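# Index the turntable one hole clockwise using the plunger

## Task

Rotate the turntable by exactly one hole position, clockwise as viewed from above, so that the plunger's pin ends fully seated in the new hole; the fixture must end up standing upright on the deck and neither gripper may still be touching it.

## Robot and tools

Robot: two six-joint arms, left_arm and right_arm, each with a parallel two-finger gripper and a wrist camera. Fixed head cameras are cam_head_left and cam_head_right; the wrist cameras are cam_left_wrist and cam_right_wrist. All images are 896x504.

Frames. The scene frame has its origin at table-top height, halfway between the two nominal arm bases, with +z up, +x pointing out over the table and left_arm on the +y side. Calibrated bases in the scene frame: left_arm at (+0.025, +0.326, +0.031) m, right_arm at (-0.004, -0.268, +0.031) m, each turned only a few hundredths of a radian about z. Gripper positions, orientations, velocities and wrist-camera poses in results are given in that arm's own base frame; the table and head cameras use the scene frame. Printed hand positions may be off by a few centimetres, more when the arm is stretched. The gripper's fingers point along its +z and close along its y; end_effector_position is the spot between the pads, roughly 1 cm short of the tips.

The command row. Every motion command uses rows of 14 numbers covering both arms, even when only one moves: left_arm's six joint angles and its opening, then right_arm's six angles and opening. Joint order within an arm: waist, shoulder, elbow, wrist roll, wrist yaw, wrist pitch. Joint numbers are absolute target angles in radians (not offsets), on the same scale the Joint positions line prints. Stated ranges: waist -2.618 to 3.054, shoulder 0.000 to 3.142, elbow 0.000 to 3.142, wrist roll -2.094 to 2.094, wrist yaw -1.571 to 1.571, wrist pitch -1.571 to 1.571. True ends may differ by up to 0.059 rad; a target well outside is refused, and one just past the real end is clipped, possibly reported as "joint sent to its limit". The opening is an absolute command from -1 (closed) to +1 (fully open). Away from the extremes the fingers go to where grip_measured would read that value. Writing 0 is a real command, so to keep a gripper or a resting joint unchanged, copy its current value from Tool commands or Joint targets.

Tools.
execute_actions(actions, cameras): actions is a list of actions; each action is up to 15 rows played one per 1/30 s step, and a short action repeats its final row until 15 steps pass (0.5 s). Each joint's target is kept within a lead of its measured angle (0.339 rad for the first three joints, 2.2 for the wrist joints), and targets that would jump the gripper over 200 mm are scaled back, so big changes need several actions. An empty list returns images and the scene state.
move(target, speed, blend, opening_speed, grip_force, blocking, cameras): target is one 14-number row or up to 15 rows traversed in order within 10 s. All joints travel together, so the hand follows a curve and nothing is avoided. speed is the top joint speed in rad/s (0.01 to 12.57, default 0.5), one value or one per target. blend in rad rounds corners of a list (0 means stop at each). opening_speed (0.2 or more, units per second) ramps the fingers gradually. grip_force is newtons per finger pad, 10 to 50, one value or one per arm; it persists, and lower values make closing slow. blocking=false returns after about 0.5 s while the motion continues; a new move then replaces it. The reply ends with a move: line such as done, off_target, moving, held or fault, and may add limits=held.
wait(seconds 0 to 10, cameras) lets time pass with last commands held. stop(cameras) brakes a running move. zoom_image(camera, region) enlarges [x0, y0, x1, y1] pixels of the latest image, at most 504 by 504. read_manual gives only licence texts. finished_scene(scene) ends the current scene, given its number; call nothing after it.

Results list, per arm, Joint positions and Joint velocities (six joints in row order plus pad gap in metres, 0.094 when open), Joint targets currently being driven, Tool commands, grip_measured (same scale as the opening), joint torques (offset and noisy; the first three wrap at ±28 N m), the gripper pose, and for execute_actions some per-step joint readings. "Joint command not followed" means a clearance check altered targets. Velocities may be summarised as within noise.

Gripping: closing on a hard part, force rises about 1 N per 0.001 below first contact, then jumps to the force limit; grip_measured does not reveal contact. Release by commanding an opening clearly above grip_measured.

Cautions: do not let anything fall or leave it off the table; avoid striking the fixture or table hard, fast contacts, and pressing far past a contact. Keep the arms and grippers from colliding or pinching each other, and keep the wrist-camera cables off objects and the other arm. Long holding, outstretched poses or pushing against something unreachable heat motors: MOTOR HOT warns near 75 °C, and at 90 °C the arm folds and goes idle. Any arm stop costs. The robot keeps running while you think, so plan compactly.

Each tool is called after "Call:" by a JSON object that holds its "fn" and its "kwargs".

## Session

Call:
{"fn": "execute_actions", "kwargs": {"actions": []}}

Scene clock: 0.00 s.
left_arm: end_effector_position=(+0.3810, +0.0007, +0.1415) grip_measured=+1.000 end_effector_quat_wxyz=(+0.682, -0.014, +0.730, +0.047) | right_arm: end_effector_position=(+0.3601, -0.0484, +0.1412) grip_measured=+1.000 end_effector_quat_wxyz=(+0.679, +0.114, +0.720, -0.089)
Joint names: [waist, shoulder, elbow, wrist roll, wrist yaw, wrist pitch]
Joint positions: left_arm=[-0.079 1.56 0.222 0.039 -0.166 1.272 0.094] | right_arm=[0.009 1.506 0.165 0.047 0.296 1.275 0.094]
Joint velocities: within noise
Joint torques (N m): no reading
Heat: left arm: 28 °C; right arm: 28 °C.
Joint targets: left_arm=[-0.079 1.557 0.226 0.038 -0.166 1.267] | right_arm=[0.009 1.502 0.170 0.046 0.296 1.269]
Tool commands: left_gripper/opening=+1.0 right_gripper/opening=+1.0

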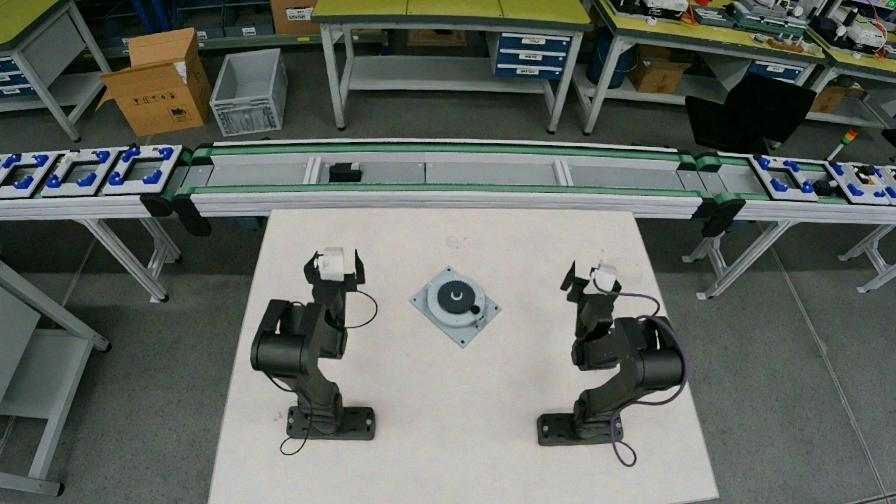

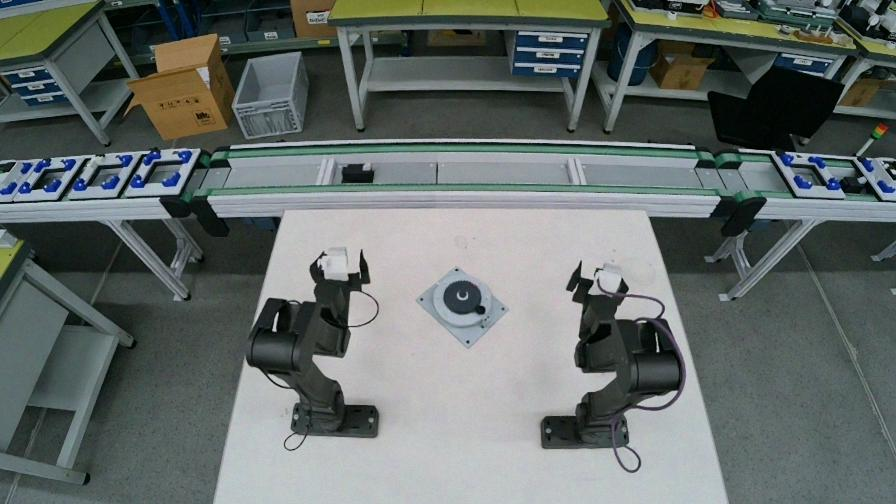

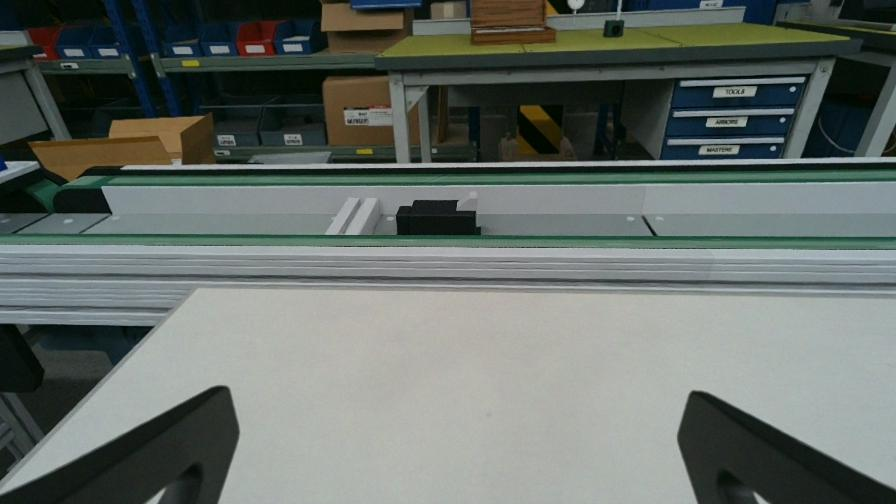

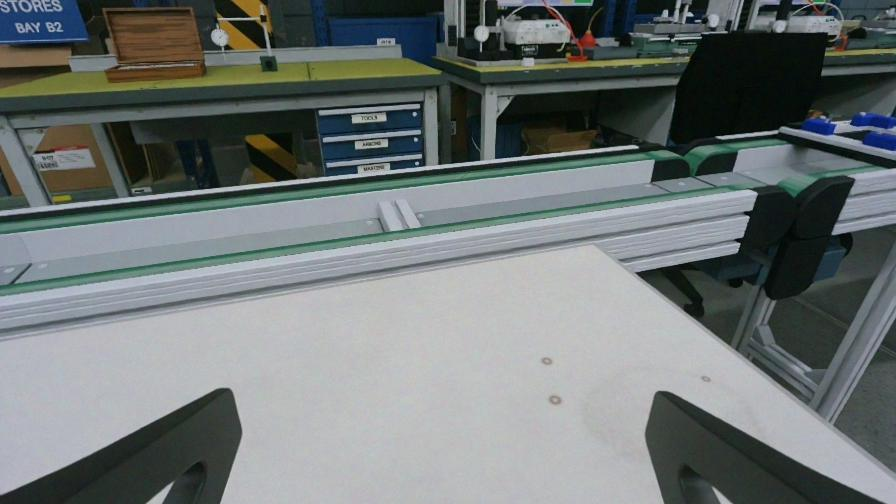

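Call:
{"fn": "zoom_image", "kwargs": {"camera": "cam_head_left", "region": [400, 255, 510, 355]}}

Call:
{"fn": "zoom_image", "kwargs": {"camera": "cam_head_right", "region": [406, 255, 516, 355]}}

Scaled by 4.582 from the camera's 896x504 image, which has a finer 1280x720 frame.

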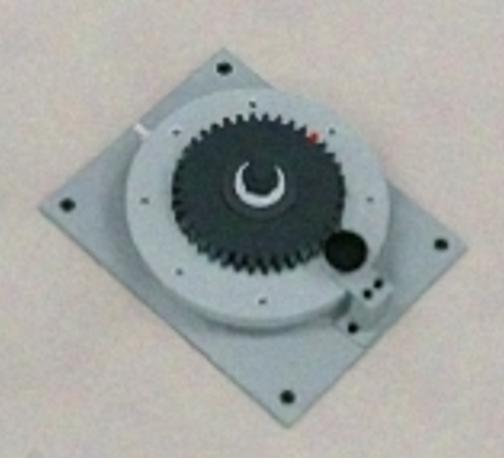

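Scaled by 4.582 from the camera's 896x504 image, which has a finer 1280x720 frame.

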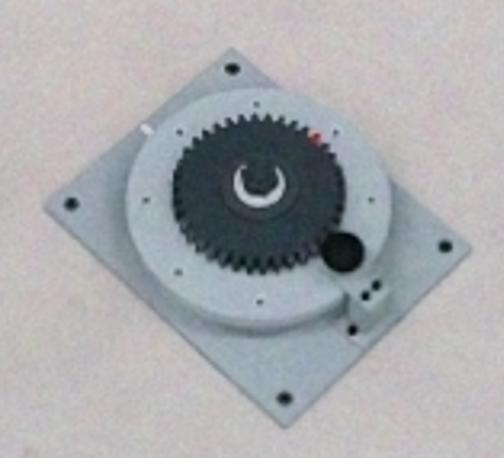

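Call:
{"fn": "move", "kwargs": {"target": [-0.079,1.557,0.226,0.038,-0.166,1.267,1,0.722,0.59,0.18,0,0,-0.09,1], "speed": 0.8, "cameras": ["all"]}}

Call:
{"fn": "zoom_image", "kwargs": {"camera": "cam_right_wrist", "region": [200, 100, 700, 500]}}

Scene clock: 76.83 s.
left_arm: end_effector_position=(+0.3810, +0.0007, +0.1415) grip_measured=+1.000 end_effector_quat_wxyz=(+0.682, -0.014, +0.730, +0.047) | right_arm: end_effector_position=(+0.2031, +0.1746, +0.0955) grip_measured=+1.000 end_effector_quat_wxyz=(+0.473, -0.295, +0.812, +0.174)
Joint names: [waist, shoulder, elbow, wrist roll, wrist yaw, wrist pitch]
Joint positions: left_arm=[-0.079 1.56 0.222 0.039 -0.166 1.272 0.094] | right_arm=[0.713 0.601 0.165 0.009 0.011 -0.079 0.094]
Joint torques (N m): left_arm=[0.01 -4.92 4.08 0.01 -0.01 2.16] | right_arm=[0.81 -0.35 10.45 -0.08 -0.13 1.57]
Heat: left arm: 31 °C; right arm: 32 °C.
Joint targets: left_arm=[-0.079 1.557 0.226 0.038 -0.166 1.267] | right_arm=[0.722 0.590 0.180 0.000 0.000 -0.090]
move: done

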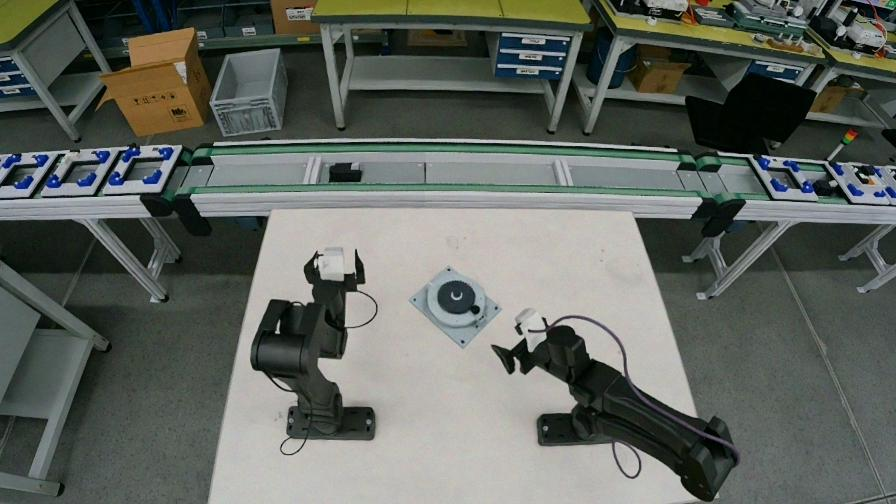

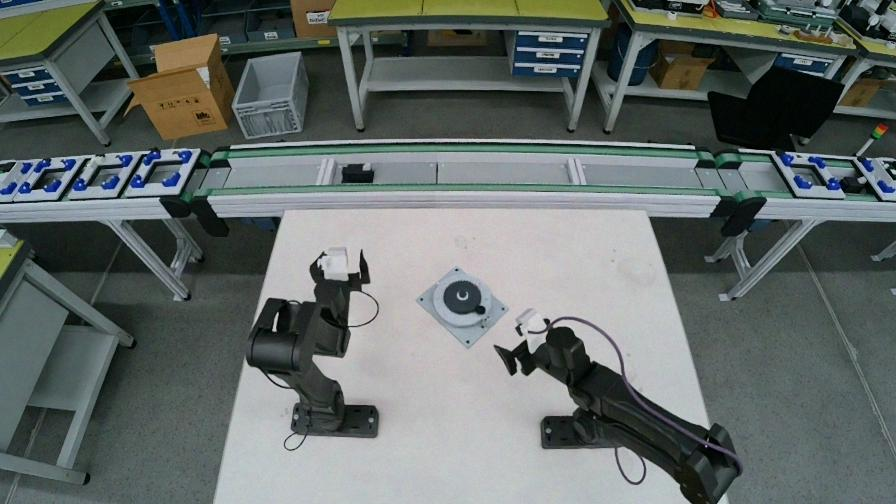

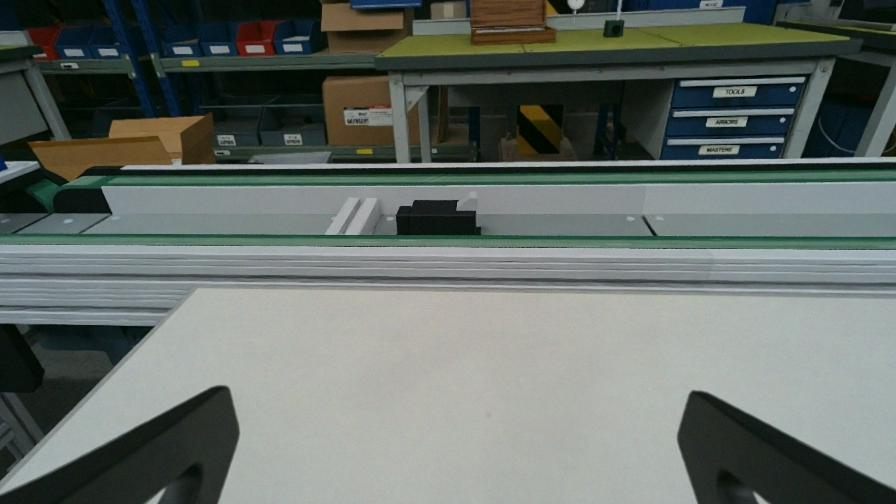

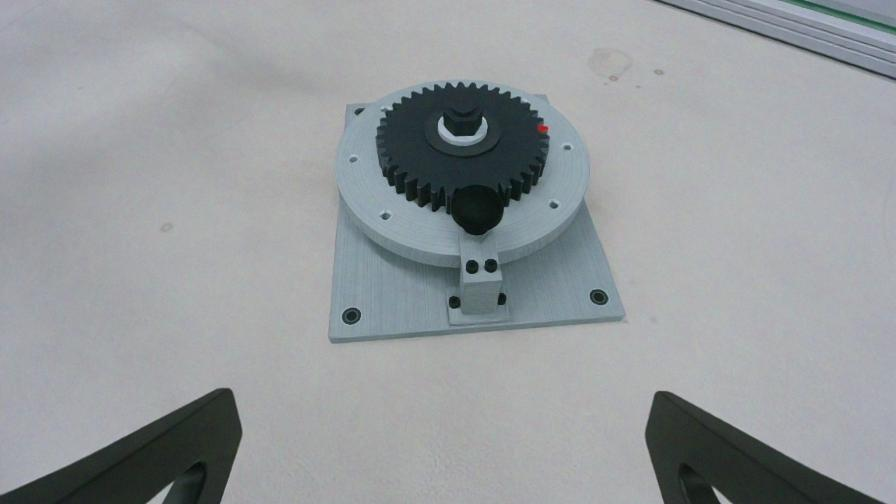

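Scaled by 1.008 from the camera's 896x504 image, which has a finer 1280x720 frame.

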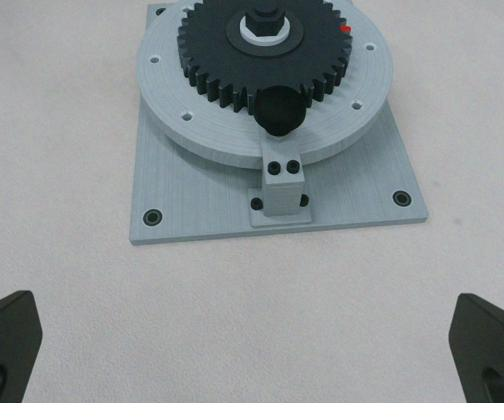

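Call:
{"fn": "move", "kwargs": {"target": [-0.824,2.357,2.306,-1.87,0,-1.52,1,0.722,0.59,0.18,0,0,-0.09,1], "speed": 0.8, "cameras": ["all"]}}

Scene clock: 118.77 s.
left_arm: end_effector_position=(+0.3096, -0.3339, +0.1074) grip_measured=+1.000 end_effector_quat_wxyz=(+0.002, -0.494, +0.870, -0.012) | right_arm: end_effector_position=(+0.2031, +0.1745, +0.0955) grip_measured=+1.000 end_effector_quat_wxyz=(+0.473, -0.295, +0.812, +0.174)
Joint names: [waist, shoulder, elbow, wrist roll, wrist yaw, wrist pitch]
Joint positions: left_arm=[-0.825 2.329 2.279 -1.858 0.001 -1.496 0.094] | right_arm=[0.713 0.601 0.165 0.009 0.011 -0.08 0.094]
Joint torques (N m): left_arm=[0.03 -10.84 7.2 -0.08 -0.01 0.16] | right_arm=[0.76 -0.39 10.43 -0.07 -0.11 1.58]
Heat: left arm: 31 °C; right arm: 32 °C.
Joint targets: left_arm=[-0.824 2.357 2.306 -1.870 0.000 -1.520] | right_arm=[0.722 0.590 0.180 0.000 0.000 -0.090]
move: done

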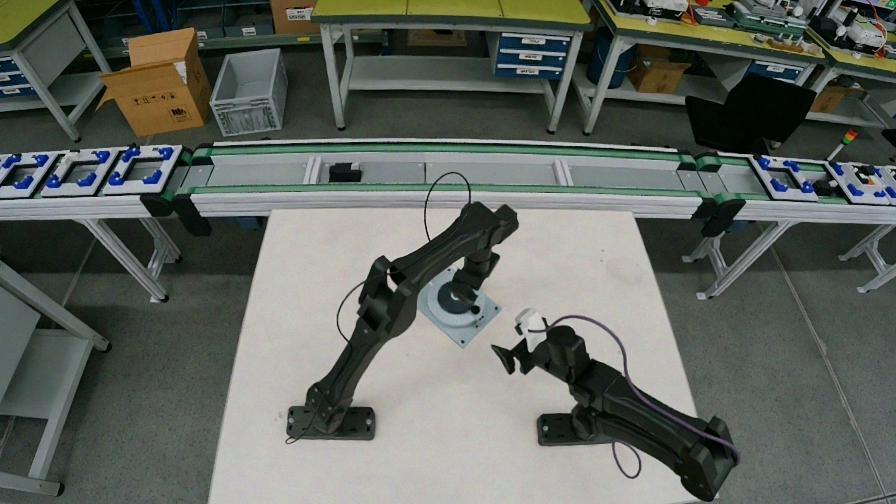

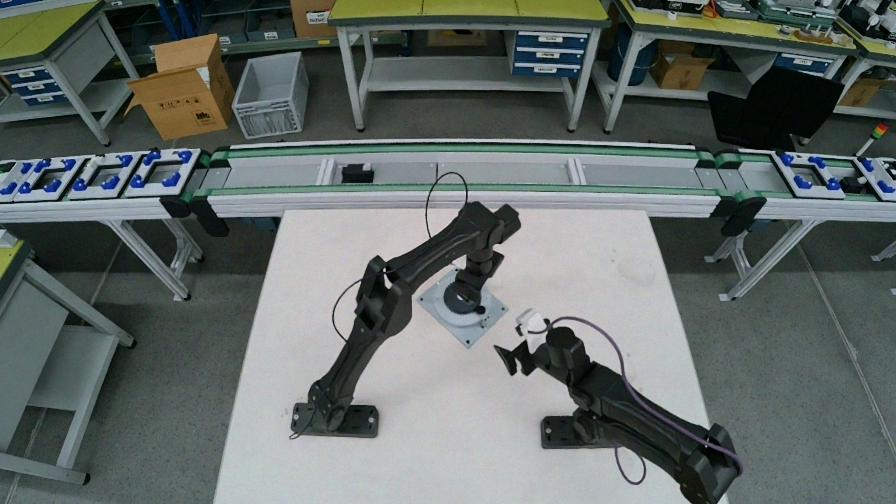

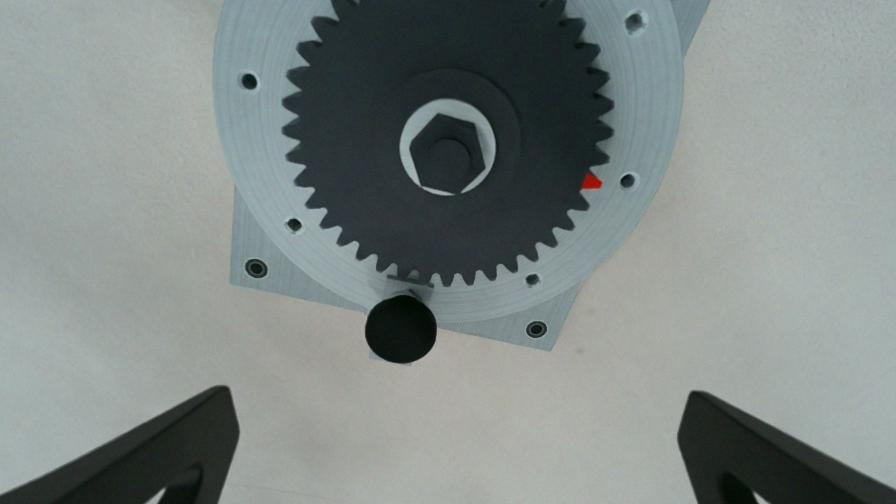

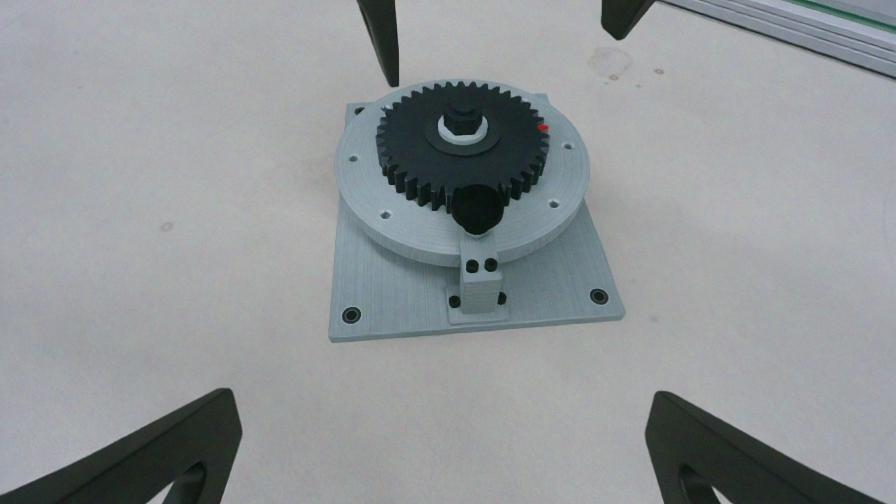

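Call:
{"fn": "move", "kwargs": {"target": [-0.704,2.286,2.229,-1.92,0,-1.514,1,0.722,0.59,0.18,0,0,-0.09,1], "cameras": ["cam_left_wrist","cam_right_wrist"]}}

Call:
{"fn": "zoom_image", "kwargs": {"camera": "cam_right_wrist", "region": [300, 0, 700, 300]}}

Scene clock: 169.10 s.
left_arm: end_effector_position=(+0.3435, -0.2877, +0.1000) grip_measured=+1.000 end_effector_quat_wxyz=(-0.003, -0.568, +0.823, +0.003) | right_arm: end_effector_position=(+0.2031, +0.1745, +0.0955) grip_measured=+1.000 end_effector_quat_wxyz=(+0.473, -0.295, +0.812, +0.174)
Joint names: [waist, shoulder, elbow, wrist roll, wrist yaw, wrist pitch]
Joint positions: left_arm=[-0.698 2.326 2.244 -1.907 0.004 -1.496 0.094] | right_arm=[0.713 0.601 0.165 0.009 0.011 -0.08 0.094]
Joint torques (N m): left_arm=[-0.54 -17.26 3.99 -0.09 -0.03 0.18] | right_arm=[0.8 -0.32 10.44 -0.07 -0.12 1.58]
Heat: left arm: 31 °C; right arm: 33 °C.
Joint targets: left_arm=[-0.704 2.286 2.229 -1.920 0.000 -1.514] | right_arm=[0.722 0.590 0.180 0.000 0.000 -0.090]
move: off_target (left_arm); left_arm: the shoulder is farthest, 0.040 rad from its target
Images, in order (width x height): cam_left_wrist 896x504, cam_right_wrist 896x504.

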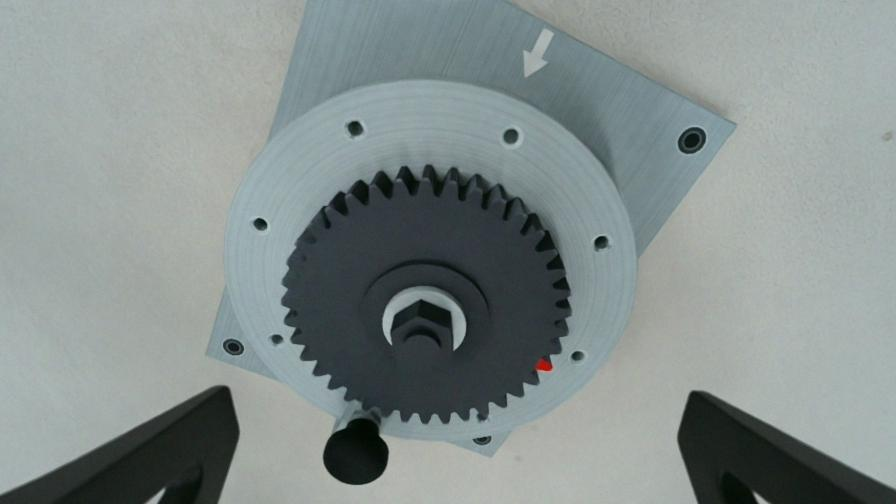

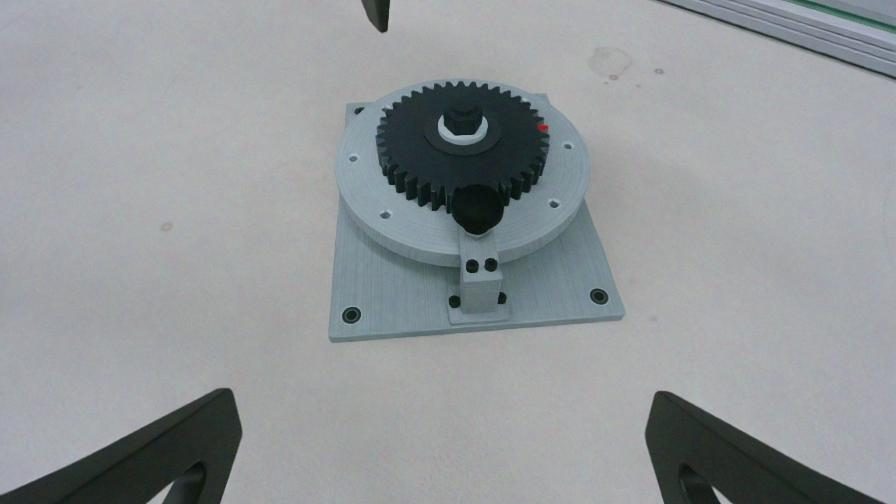

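Scaled by 1.260 from the camera's 896x504 image, which has a finer 1280x720 frame.

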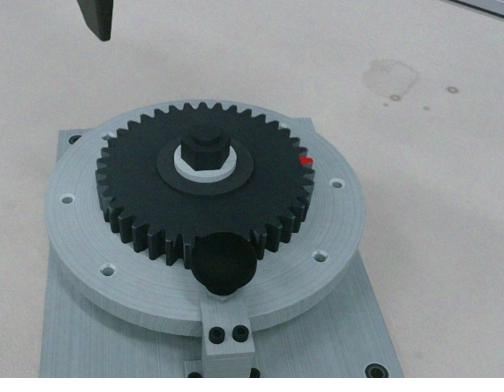

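Call:
{"fn": "move", "kwargs": {"target": [-0.685,2.225,2.03,-1.915,0,-1.37,1,0.722,0.59,0.18,0,0,-0.09,1], "cameras": ["cam_left_wrist","cam_right_wrist"], "speed": 0.3}}

Call:
{"fn": "zoom_image", "kwargs": {"camera": "cam_right_wrist", "region": [300, 0, 700, 300]}}

Scene clock: 184.13 s.
left_arm: end_effector_position=(+0.3344, -0.2766, +0.0757) grip_measured=+1.000 end_effector_quat_wxyz=(-0.006, -0.571, +0.821, +0.014) | right_arm: end_effector_position=(+0.2031, +0.1745, +0.0955) grip_measured=+1.000 end_effector_quat_wxyz=(+0.473, -0.295, +0.812, +0.174)
Joint names: [waist, shoulder, elbow, wrist roll, wrist yaw, wrist pitch]
Joint positions: left_arm=[-0.692 2.267 2.046 -1.908 0.004 -1.379 0.094] | right_arm=[0.713 0.601 0.165 0.009 0.011 -0.08 0.094]
Joint torques (N m): left_arm=[0.51 -17.03 3.9 -0.07 -0.03 0.46] | right_arm=[0.79 -0.34 10.48 -0.07 -0.11 1.58]
Heat: left arm: 36 °C; right arm: 33 °C.
Joint targets: left_arm=[-0.685 2.225 2.030 -1.915 0.000 -1.370] | right_arm=[0.722 0.590 0.180 0.000 0.000 -0.090]
move: off_target (left_arm); left_arm: the shoulder is farthest, 0.042 rad from its target
Images, in order (width x height): cam_left_wrist 896x504, cam_right_wrist 896x504.

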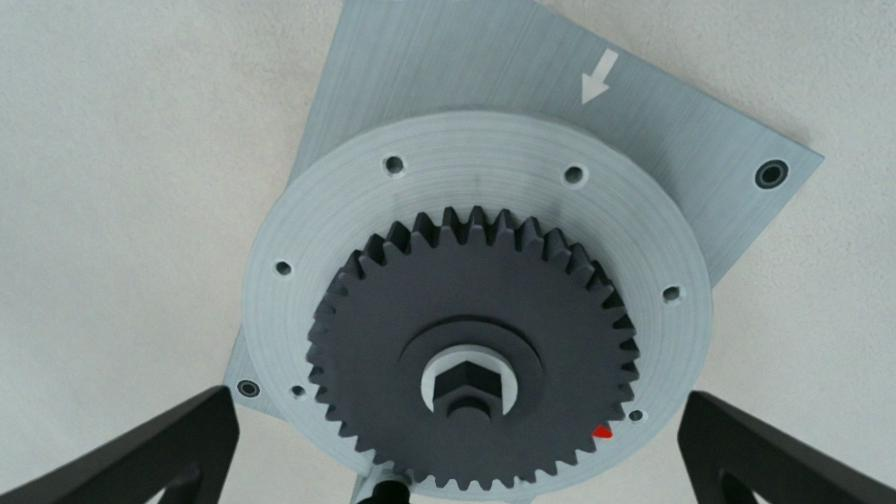

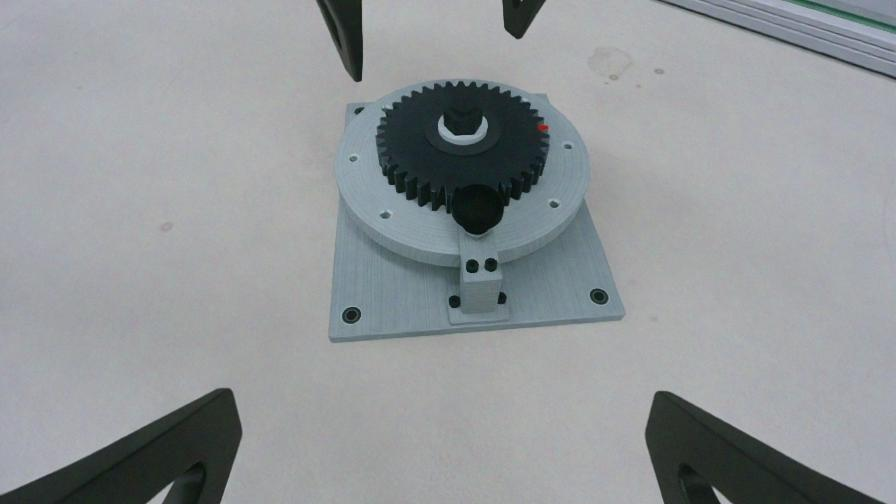

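Scaled by 1.260 from the camera's 896x504 image, which has a finer 1280x720 frame.

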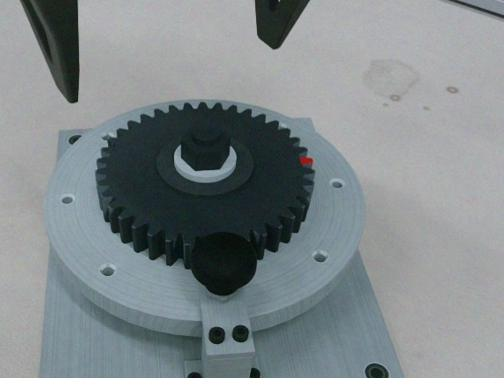

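Call:
{"fn": "move", "kwargs": {"target": [-0.664,2.2,1.955,-1.905,0,-1.29,1,0.722,0.59,0.18,0,0,-0.09,1], "cameras": ["cam_left_wrist","cam_right_wrist"], "speed": 0.2}}

Call:
{"fn": "zoom_image", "kwargs": {"camera": "cam_right_wrist", "region": [300, 0, 700, 300]}}

Scene clock: 214.73 s.
left_arm: end_effector_position=(+0.3422, -0.2708, +0.0676) grip_measured=+1.000 end_effector_quat_wxyz=(-0.001, -0.580, +0.814, -0.001) | right_arm: end_effector_position=(+0.2031, +0.1745, +0.0955) grip_measured=+1.000 end_effector_quat_wxyz=(+0.473, -0.295, +0.812, +0.174)
Joint names: [waist, shoulder, elbow, wrist roll, wrist yaw, wrist pitch]
Joint positions: left_arm=[-0.67 2.241 1.971 -1.908 0.004 -1.299 0.094] | right_arm=[0.713 0.601 0.165 0.009 0.011 -0.08 0.094]
Joint torques (N m): left_arm=[0.47 -16.81 3.97 0.06 -0.03 0.51] | right_arm=[0.75 -0.31 10.47 -0.07 -0.13 1.59]
Heat: left arm: 38 °C; right arm: 33 °C.
Joint targets: left_arm=[-0.664 2.200 1.955 -1.905 0.000 -1.290] | right_arm=[0.722 0.590 0.180 0.000 0.000 -0.090]
move: off_target (left_arm); left_arm: the shoulder is farthest, 0.041 rad from its target
Images, in order (width x height): cam_left_wrist 896x504, cam_right_wrist 896x504.

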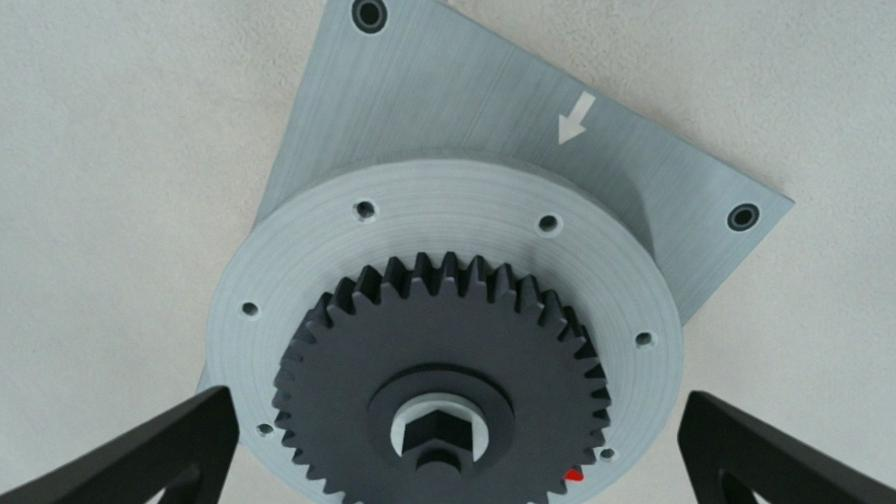

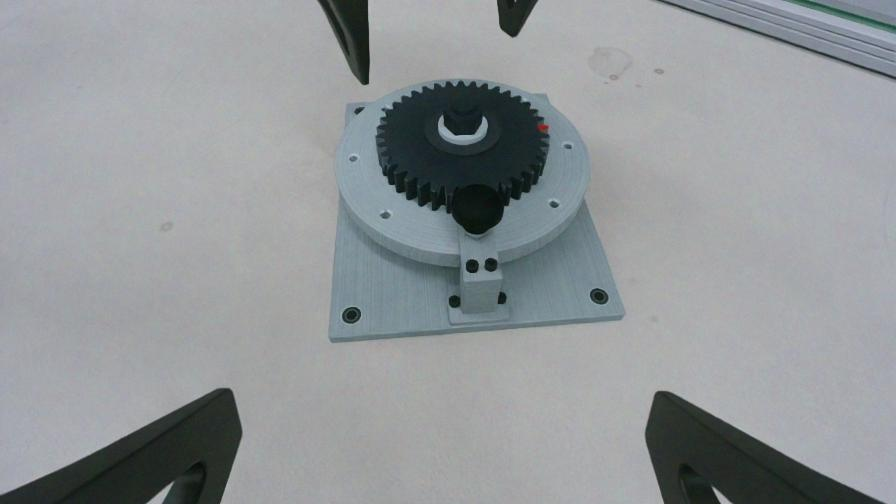

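Scaled by 1.260 from the camera's 896x504 image, which has a finer 1280x720 frame.

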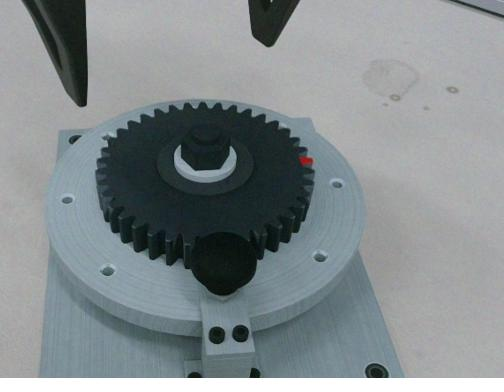

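Call:
{"fn": "move", "kwargs": {"target": [-0.672,2.204,1.913,-1.905,0,-1.246,1,0.722,0.59,0.18,0,0,-0.09,1], "cameras": ["cam_left_wrist","cam_right_wrist"], "speed": 0.1}}

Call:
{"fn": "zoom_image", "kwargs": {"camera": "cam_right_wrist", "region": [300, 0, 700, 300]}}

Scene clock: 230.20 s.
left_arm: end_effector_position=(+0.3422, -0.2707, +0.0579) grip_measured=+1.000 end_effector_quat_wxyz=(-0.001, -0.580, +0.814, -0.003) | right_arm: end_effector_position=(+0.2031, +0.1745, +0.0955) grip_measured=+1.000 end_effector_quat_wxyz=(+0.473, -0.295, +0.812, +0.174)
Joint names: [waist, shoulder, elbow, wrist roll, wrist yaw, wrist pitch]
Joint positions: left_arm=[-0.67 2.238 1.929 -1.908 0.004 -1.256 0.094] | right_arm=[0.713 0.601 0.165 0.009 0.011 -0.08 0.094]
Joint torques (N m): left_arm=[-0.18 -16.16 3.97 0.06 -0.04 0.53] | right_arm=[0.83 -0.39 10.45 -0.07 -0.12 1.58]
Heat: left arm: 38 °C; right arm: 34 °C.
Joint targets: left_arm=[-0.672 2.204 1.913 -1.905 0.000 -1.246] | right_arm=[0.722 0.590 0.180 0.000 0.000 -0.090]
move: done
Images, in order (width x height): cam_left_wrist 896x504, cam_right_wrist 896x504.

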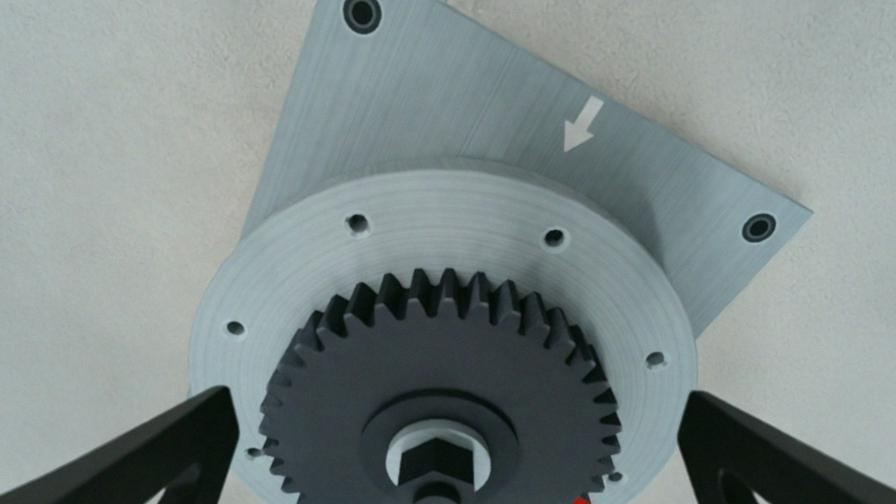

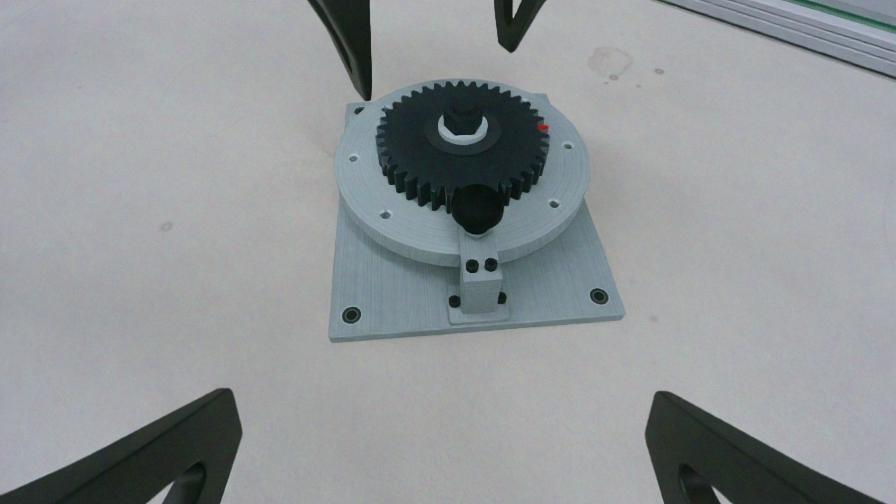

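Scaled by 1.260 from the camera's 896x504 image, which has a finer 1280x720 frame.

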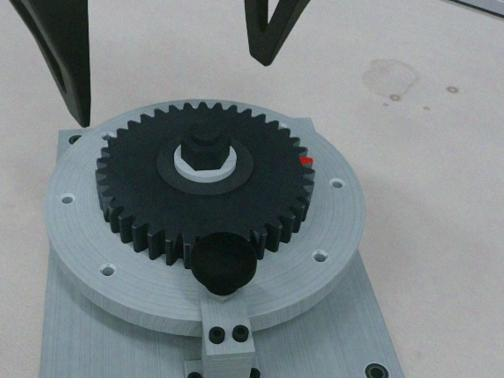

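Call:
{"fn": "move", "kwargs": {"target": [-0.735,2.258,2.078,-1.975,0,-1.358,0,0.722,0.59,0.18,0,0,-0.09,1], "cameras": ["cam_left_wrist","cam_right_wrist"], "speed": 0.3}}

Call:
{"fn": "zoom_image", "kwargs": {"camera": "cam_right_wrist", "region": [300, 0, 700, 300]}}

Scene clock: 296.83 s.
left_arm: end_effector_position=(+0.3341, -0.2992, +0.0899) grip_measured=+0.001 end_effector_quat_wxyz=(+0.004, -0.577, +0.816, -0.026) | right_arm: end_effector_position=(+0.2031, +0.1745, +0.0954) grip_measured=+1.000 end_effector_quat_wxyz=(+0.473, -0.295, +0.812, +0.174)
Joint names: [waist, shoulder, elbow, wrist roll, wrist yaw, wrist pitch]
Joint positions: left_arm=[-0.731 2.238 2.055 -1.963 0.004 -1.333 0.047] | right_arm=[0.713 0.601 0.165 0.009 0.011 -0.08 0.094]
Joint torques (N m): left_arm=[-0.36 -11.06 7.1 -0.12 -0.04 0.21] | right_arm=[0.75 -0.36 10.45 -0.08 -0.11 1.59]
Heat: left arm: 40 °C; right arm: 34 °C.
Joint targets: left_arm=[-0.735 2.258 2.078 -1.975 0.000 -1.358] | right_arm=[0.722 0.590 0.180 0.000 0.000 -0.090]
move: done
Images, in order (width x height): cam_left_wrist 896x504, cam_right_wrist 896x504.

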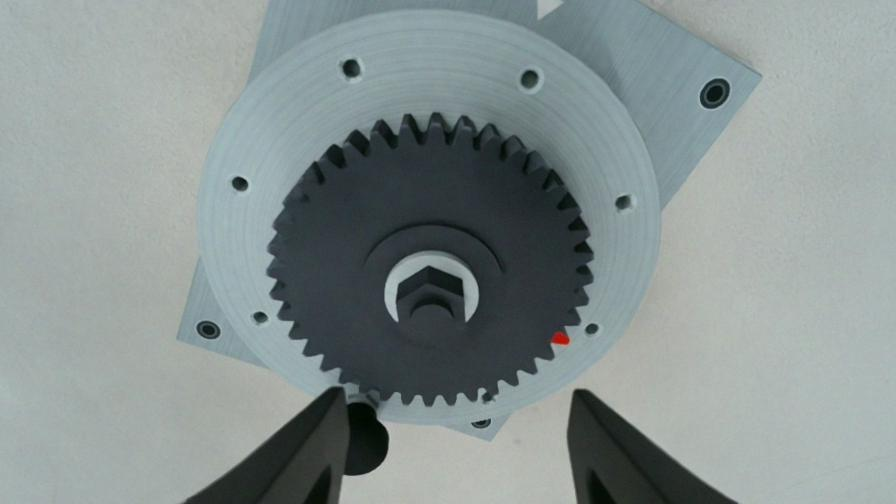

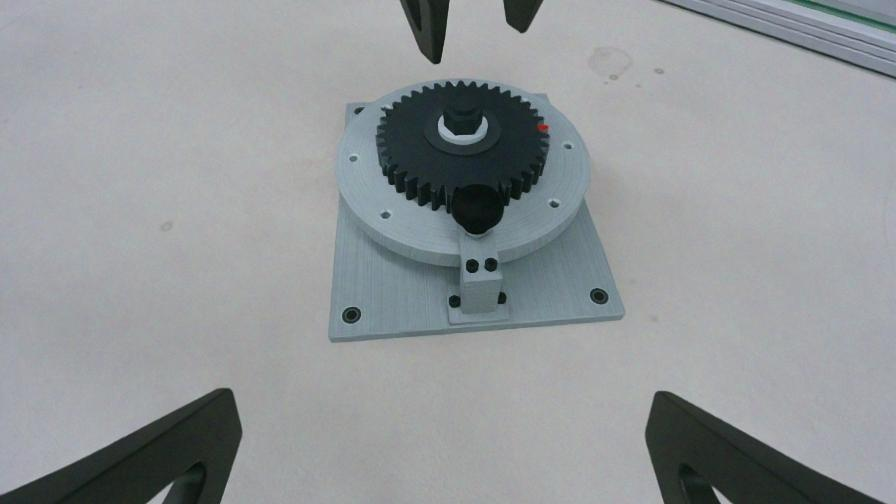

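Scaled by 1.260 from the camera's 896x504 image, which has a finer 1280x720 frame.

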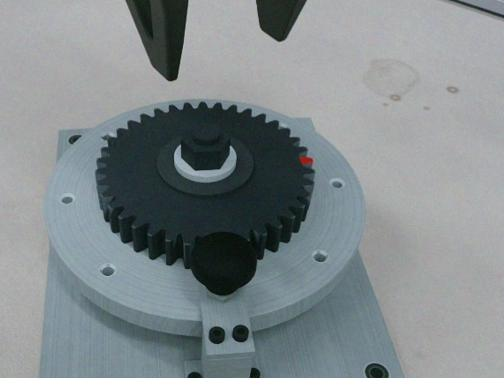

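Call:
{"fn": "move", "kwargs": {"target": [-0.73,2.23,2.0,-1.98,0,-1.32,0,0.722,0.59,0.18,0,0,-0.09,1], "cameras": ["cam_left_wrist","cam_right_wrist"], "speed": 0.15}}

Call:
{"fn": "zoom_image", "kwargs": {"camera": "cam_right_wrist", "region": [300, 0, 700, 300]}}

Scene clock: 321.47 s.
left_arm: end_effector_position=(+0.3279, -0.2937, +0.0798) grip_measured=+0.001 end_effector_quat_wxyz=(+0.000, -0.580, +0.815, -0.010) | right_arm: end_effector_position=(+0.2031, +0.1745, +0.0954) grip_measured=+1.000 end_effector_quat_wxyz=(+0.473, -0.295, +0.812, +0.174)
Joint names: [waist, shoulder, elbow, wrist roll, wrist yaw, wrist pitch]
Joint positions: left_arm=[-0.731 2.238 2.016 -1.968 0.004 -1.329 0.047] | right_arm=[0.713 0.601 0.165 0.009 0.011 -0.08 0.094]
Joint torques (N m): left_arm=[0.06 -13.61 4.08 -0.13 -0.04 0.56] | right_arm=[0.73 -0.34 10.44 -0.09 -0.13 1.58]
Heat: left arm: 38 °C; right arm: 35 °C.
Joint targets: left_arm=[-0.730 2.230 2.000 -1.980 0.000 -1.320] | right_arm=[0.722 0.590 0.180 0.000 0.000 -0.090]
move: done
Images, in order (width x height): cam_left_wrist 896x504, cam_right_wrist 896x504.

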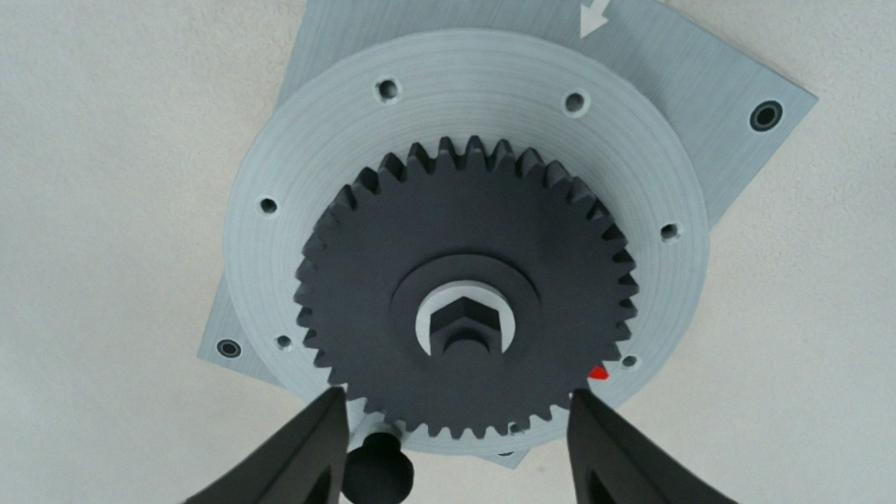

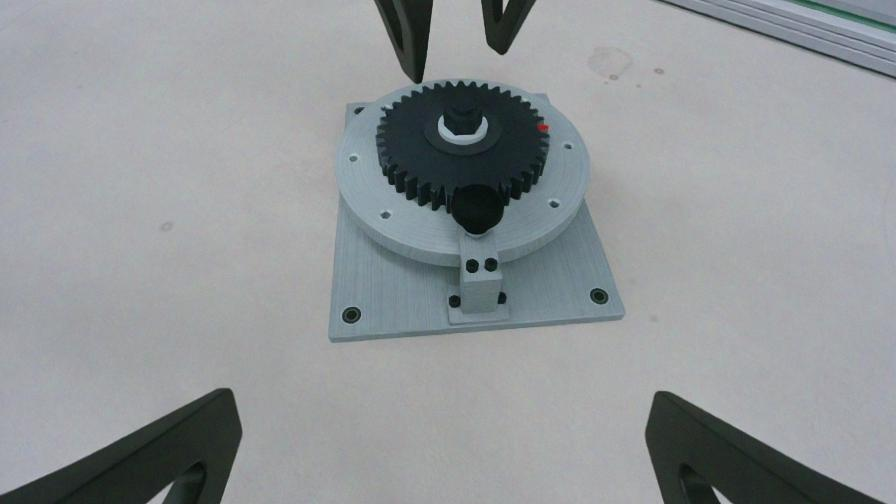

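Scaled by 1.260 from the camera's 896x504 image, which has a finer 1280x720 frame.

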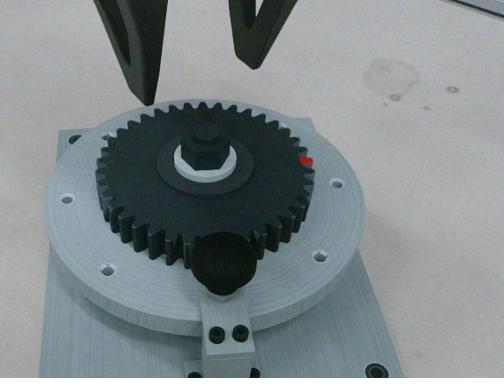

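Call:
{"fn": "move", "kwargs": {"target": [-0.73,2.26,1.96,-1.98,0,-1.257,0,0.722,0.59,0.18,0,0,-0.09,1], "cameras": ["cam_left_wrist","cam_right_wrist"], "speed": 0.06}}

Call:
{"fn": "zoom_image", "kwargs": {"camera": "cam_right_wrist", "region": [300, 0, 700, 300]}}

Scene clock: 338.87 s.
left_arm: end_effector_position=(+0.3324, -0.2977, +0.0701) grip_measured=+0.001 end_effector_quat_wxyz=(+0.003, -0.580, +0.815, -0.021) | right_arm: end_effector_position=(+0.2031, +0.1745, +0.0954) grip_measured=+1.000 end_effector_quat_wxyz=(+0.473, -0.295, +0.812, +0.174)
Joint names: [waist, shoulder, elbow, wrist roll, wrist yaw, wrist pitch]
Joint positions: left_arm=[-0.731 2.238 1.977 -1.968 0.004 -1.266 0.047] | right_arm=[0.713 0.601 0.165 0.009 0.011 -0.08 0.094]
Joint torques (N m): left_arm=[0.06 -10.91 4.01 -0.12 -0.04 0.58] | right_arm=[0.77 -0.35 10.45 -0.07 -0.11 1.58]
Heat: left arm: 39 °C; right arm: 35 °C.
Joint targets: left_arm=[-0.730 2.260 1.960 -1.980 0.000 -1.257] | right_arm=[0.722 0.590 0.180 0.000 0.000 -0.090]
move: done
Images, in order (width x height): cam_left_wrist 896x504, cam_right_wrist 896x504.

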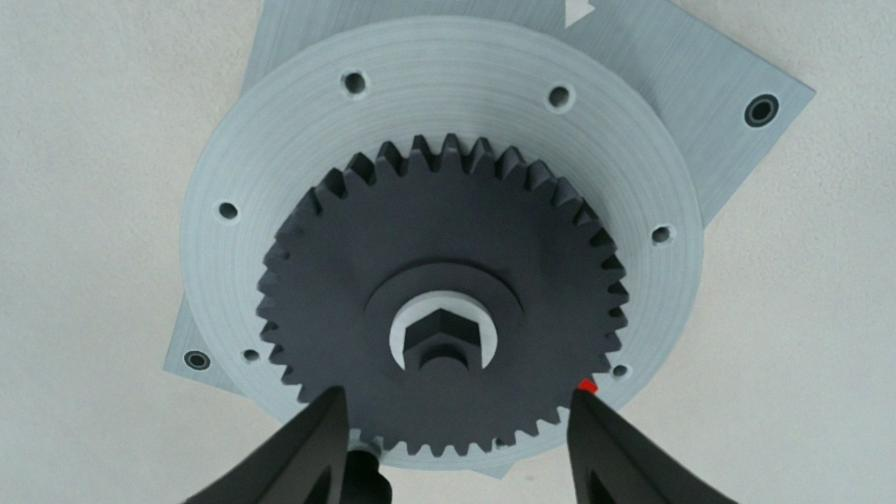

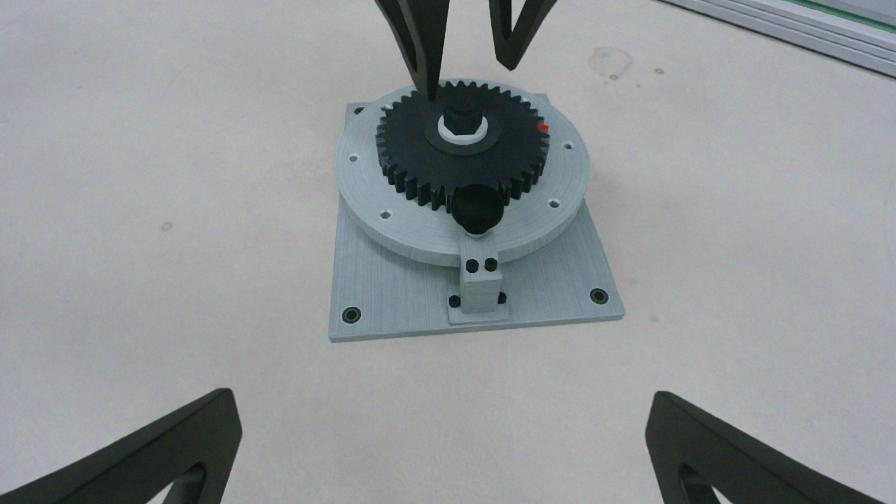

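Scaled by 1.260 from the camera's 896x504 image, which has a finer 1280x720 frame.

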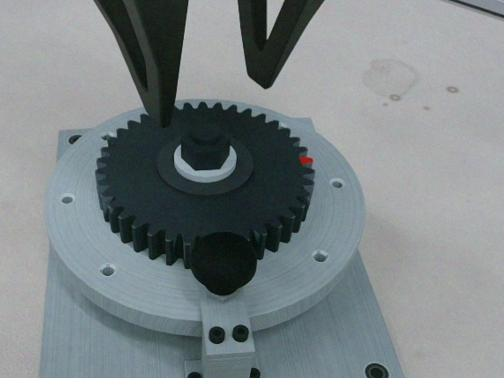

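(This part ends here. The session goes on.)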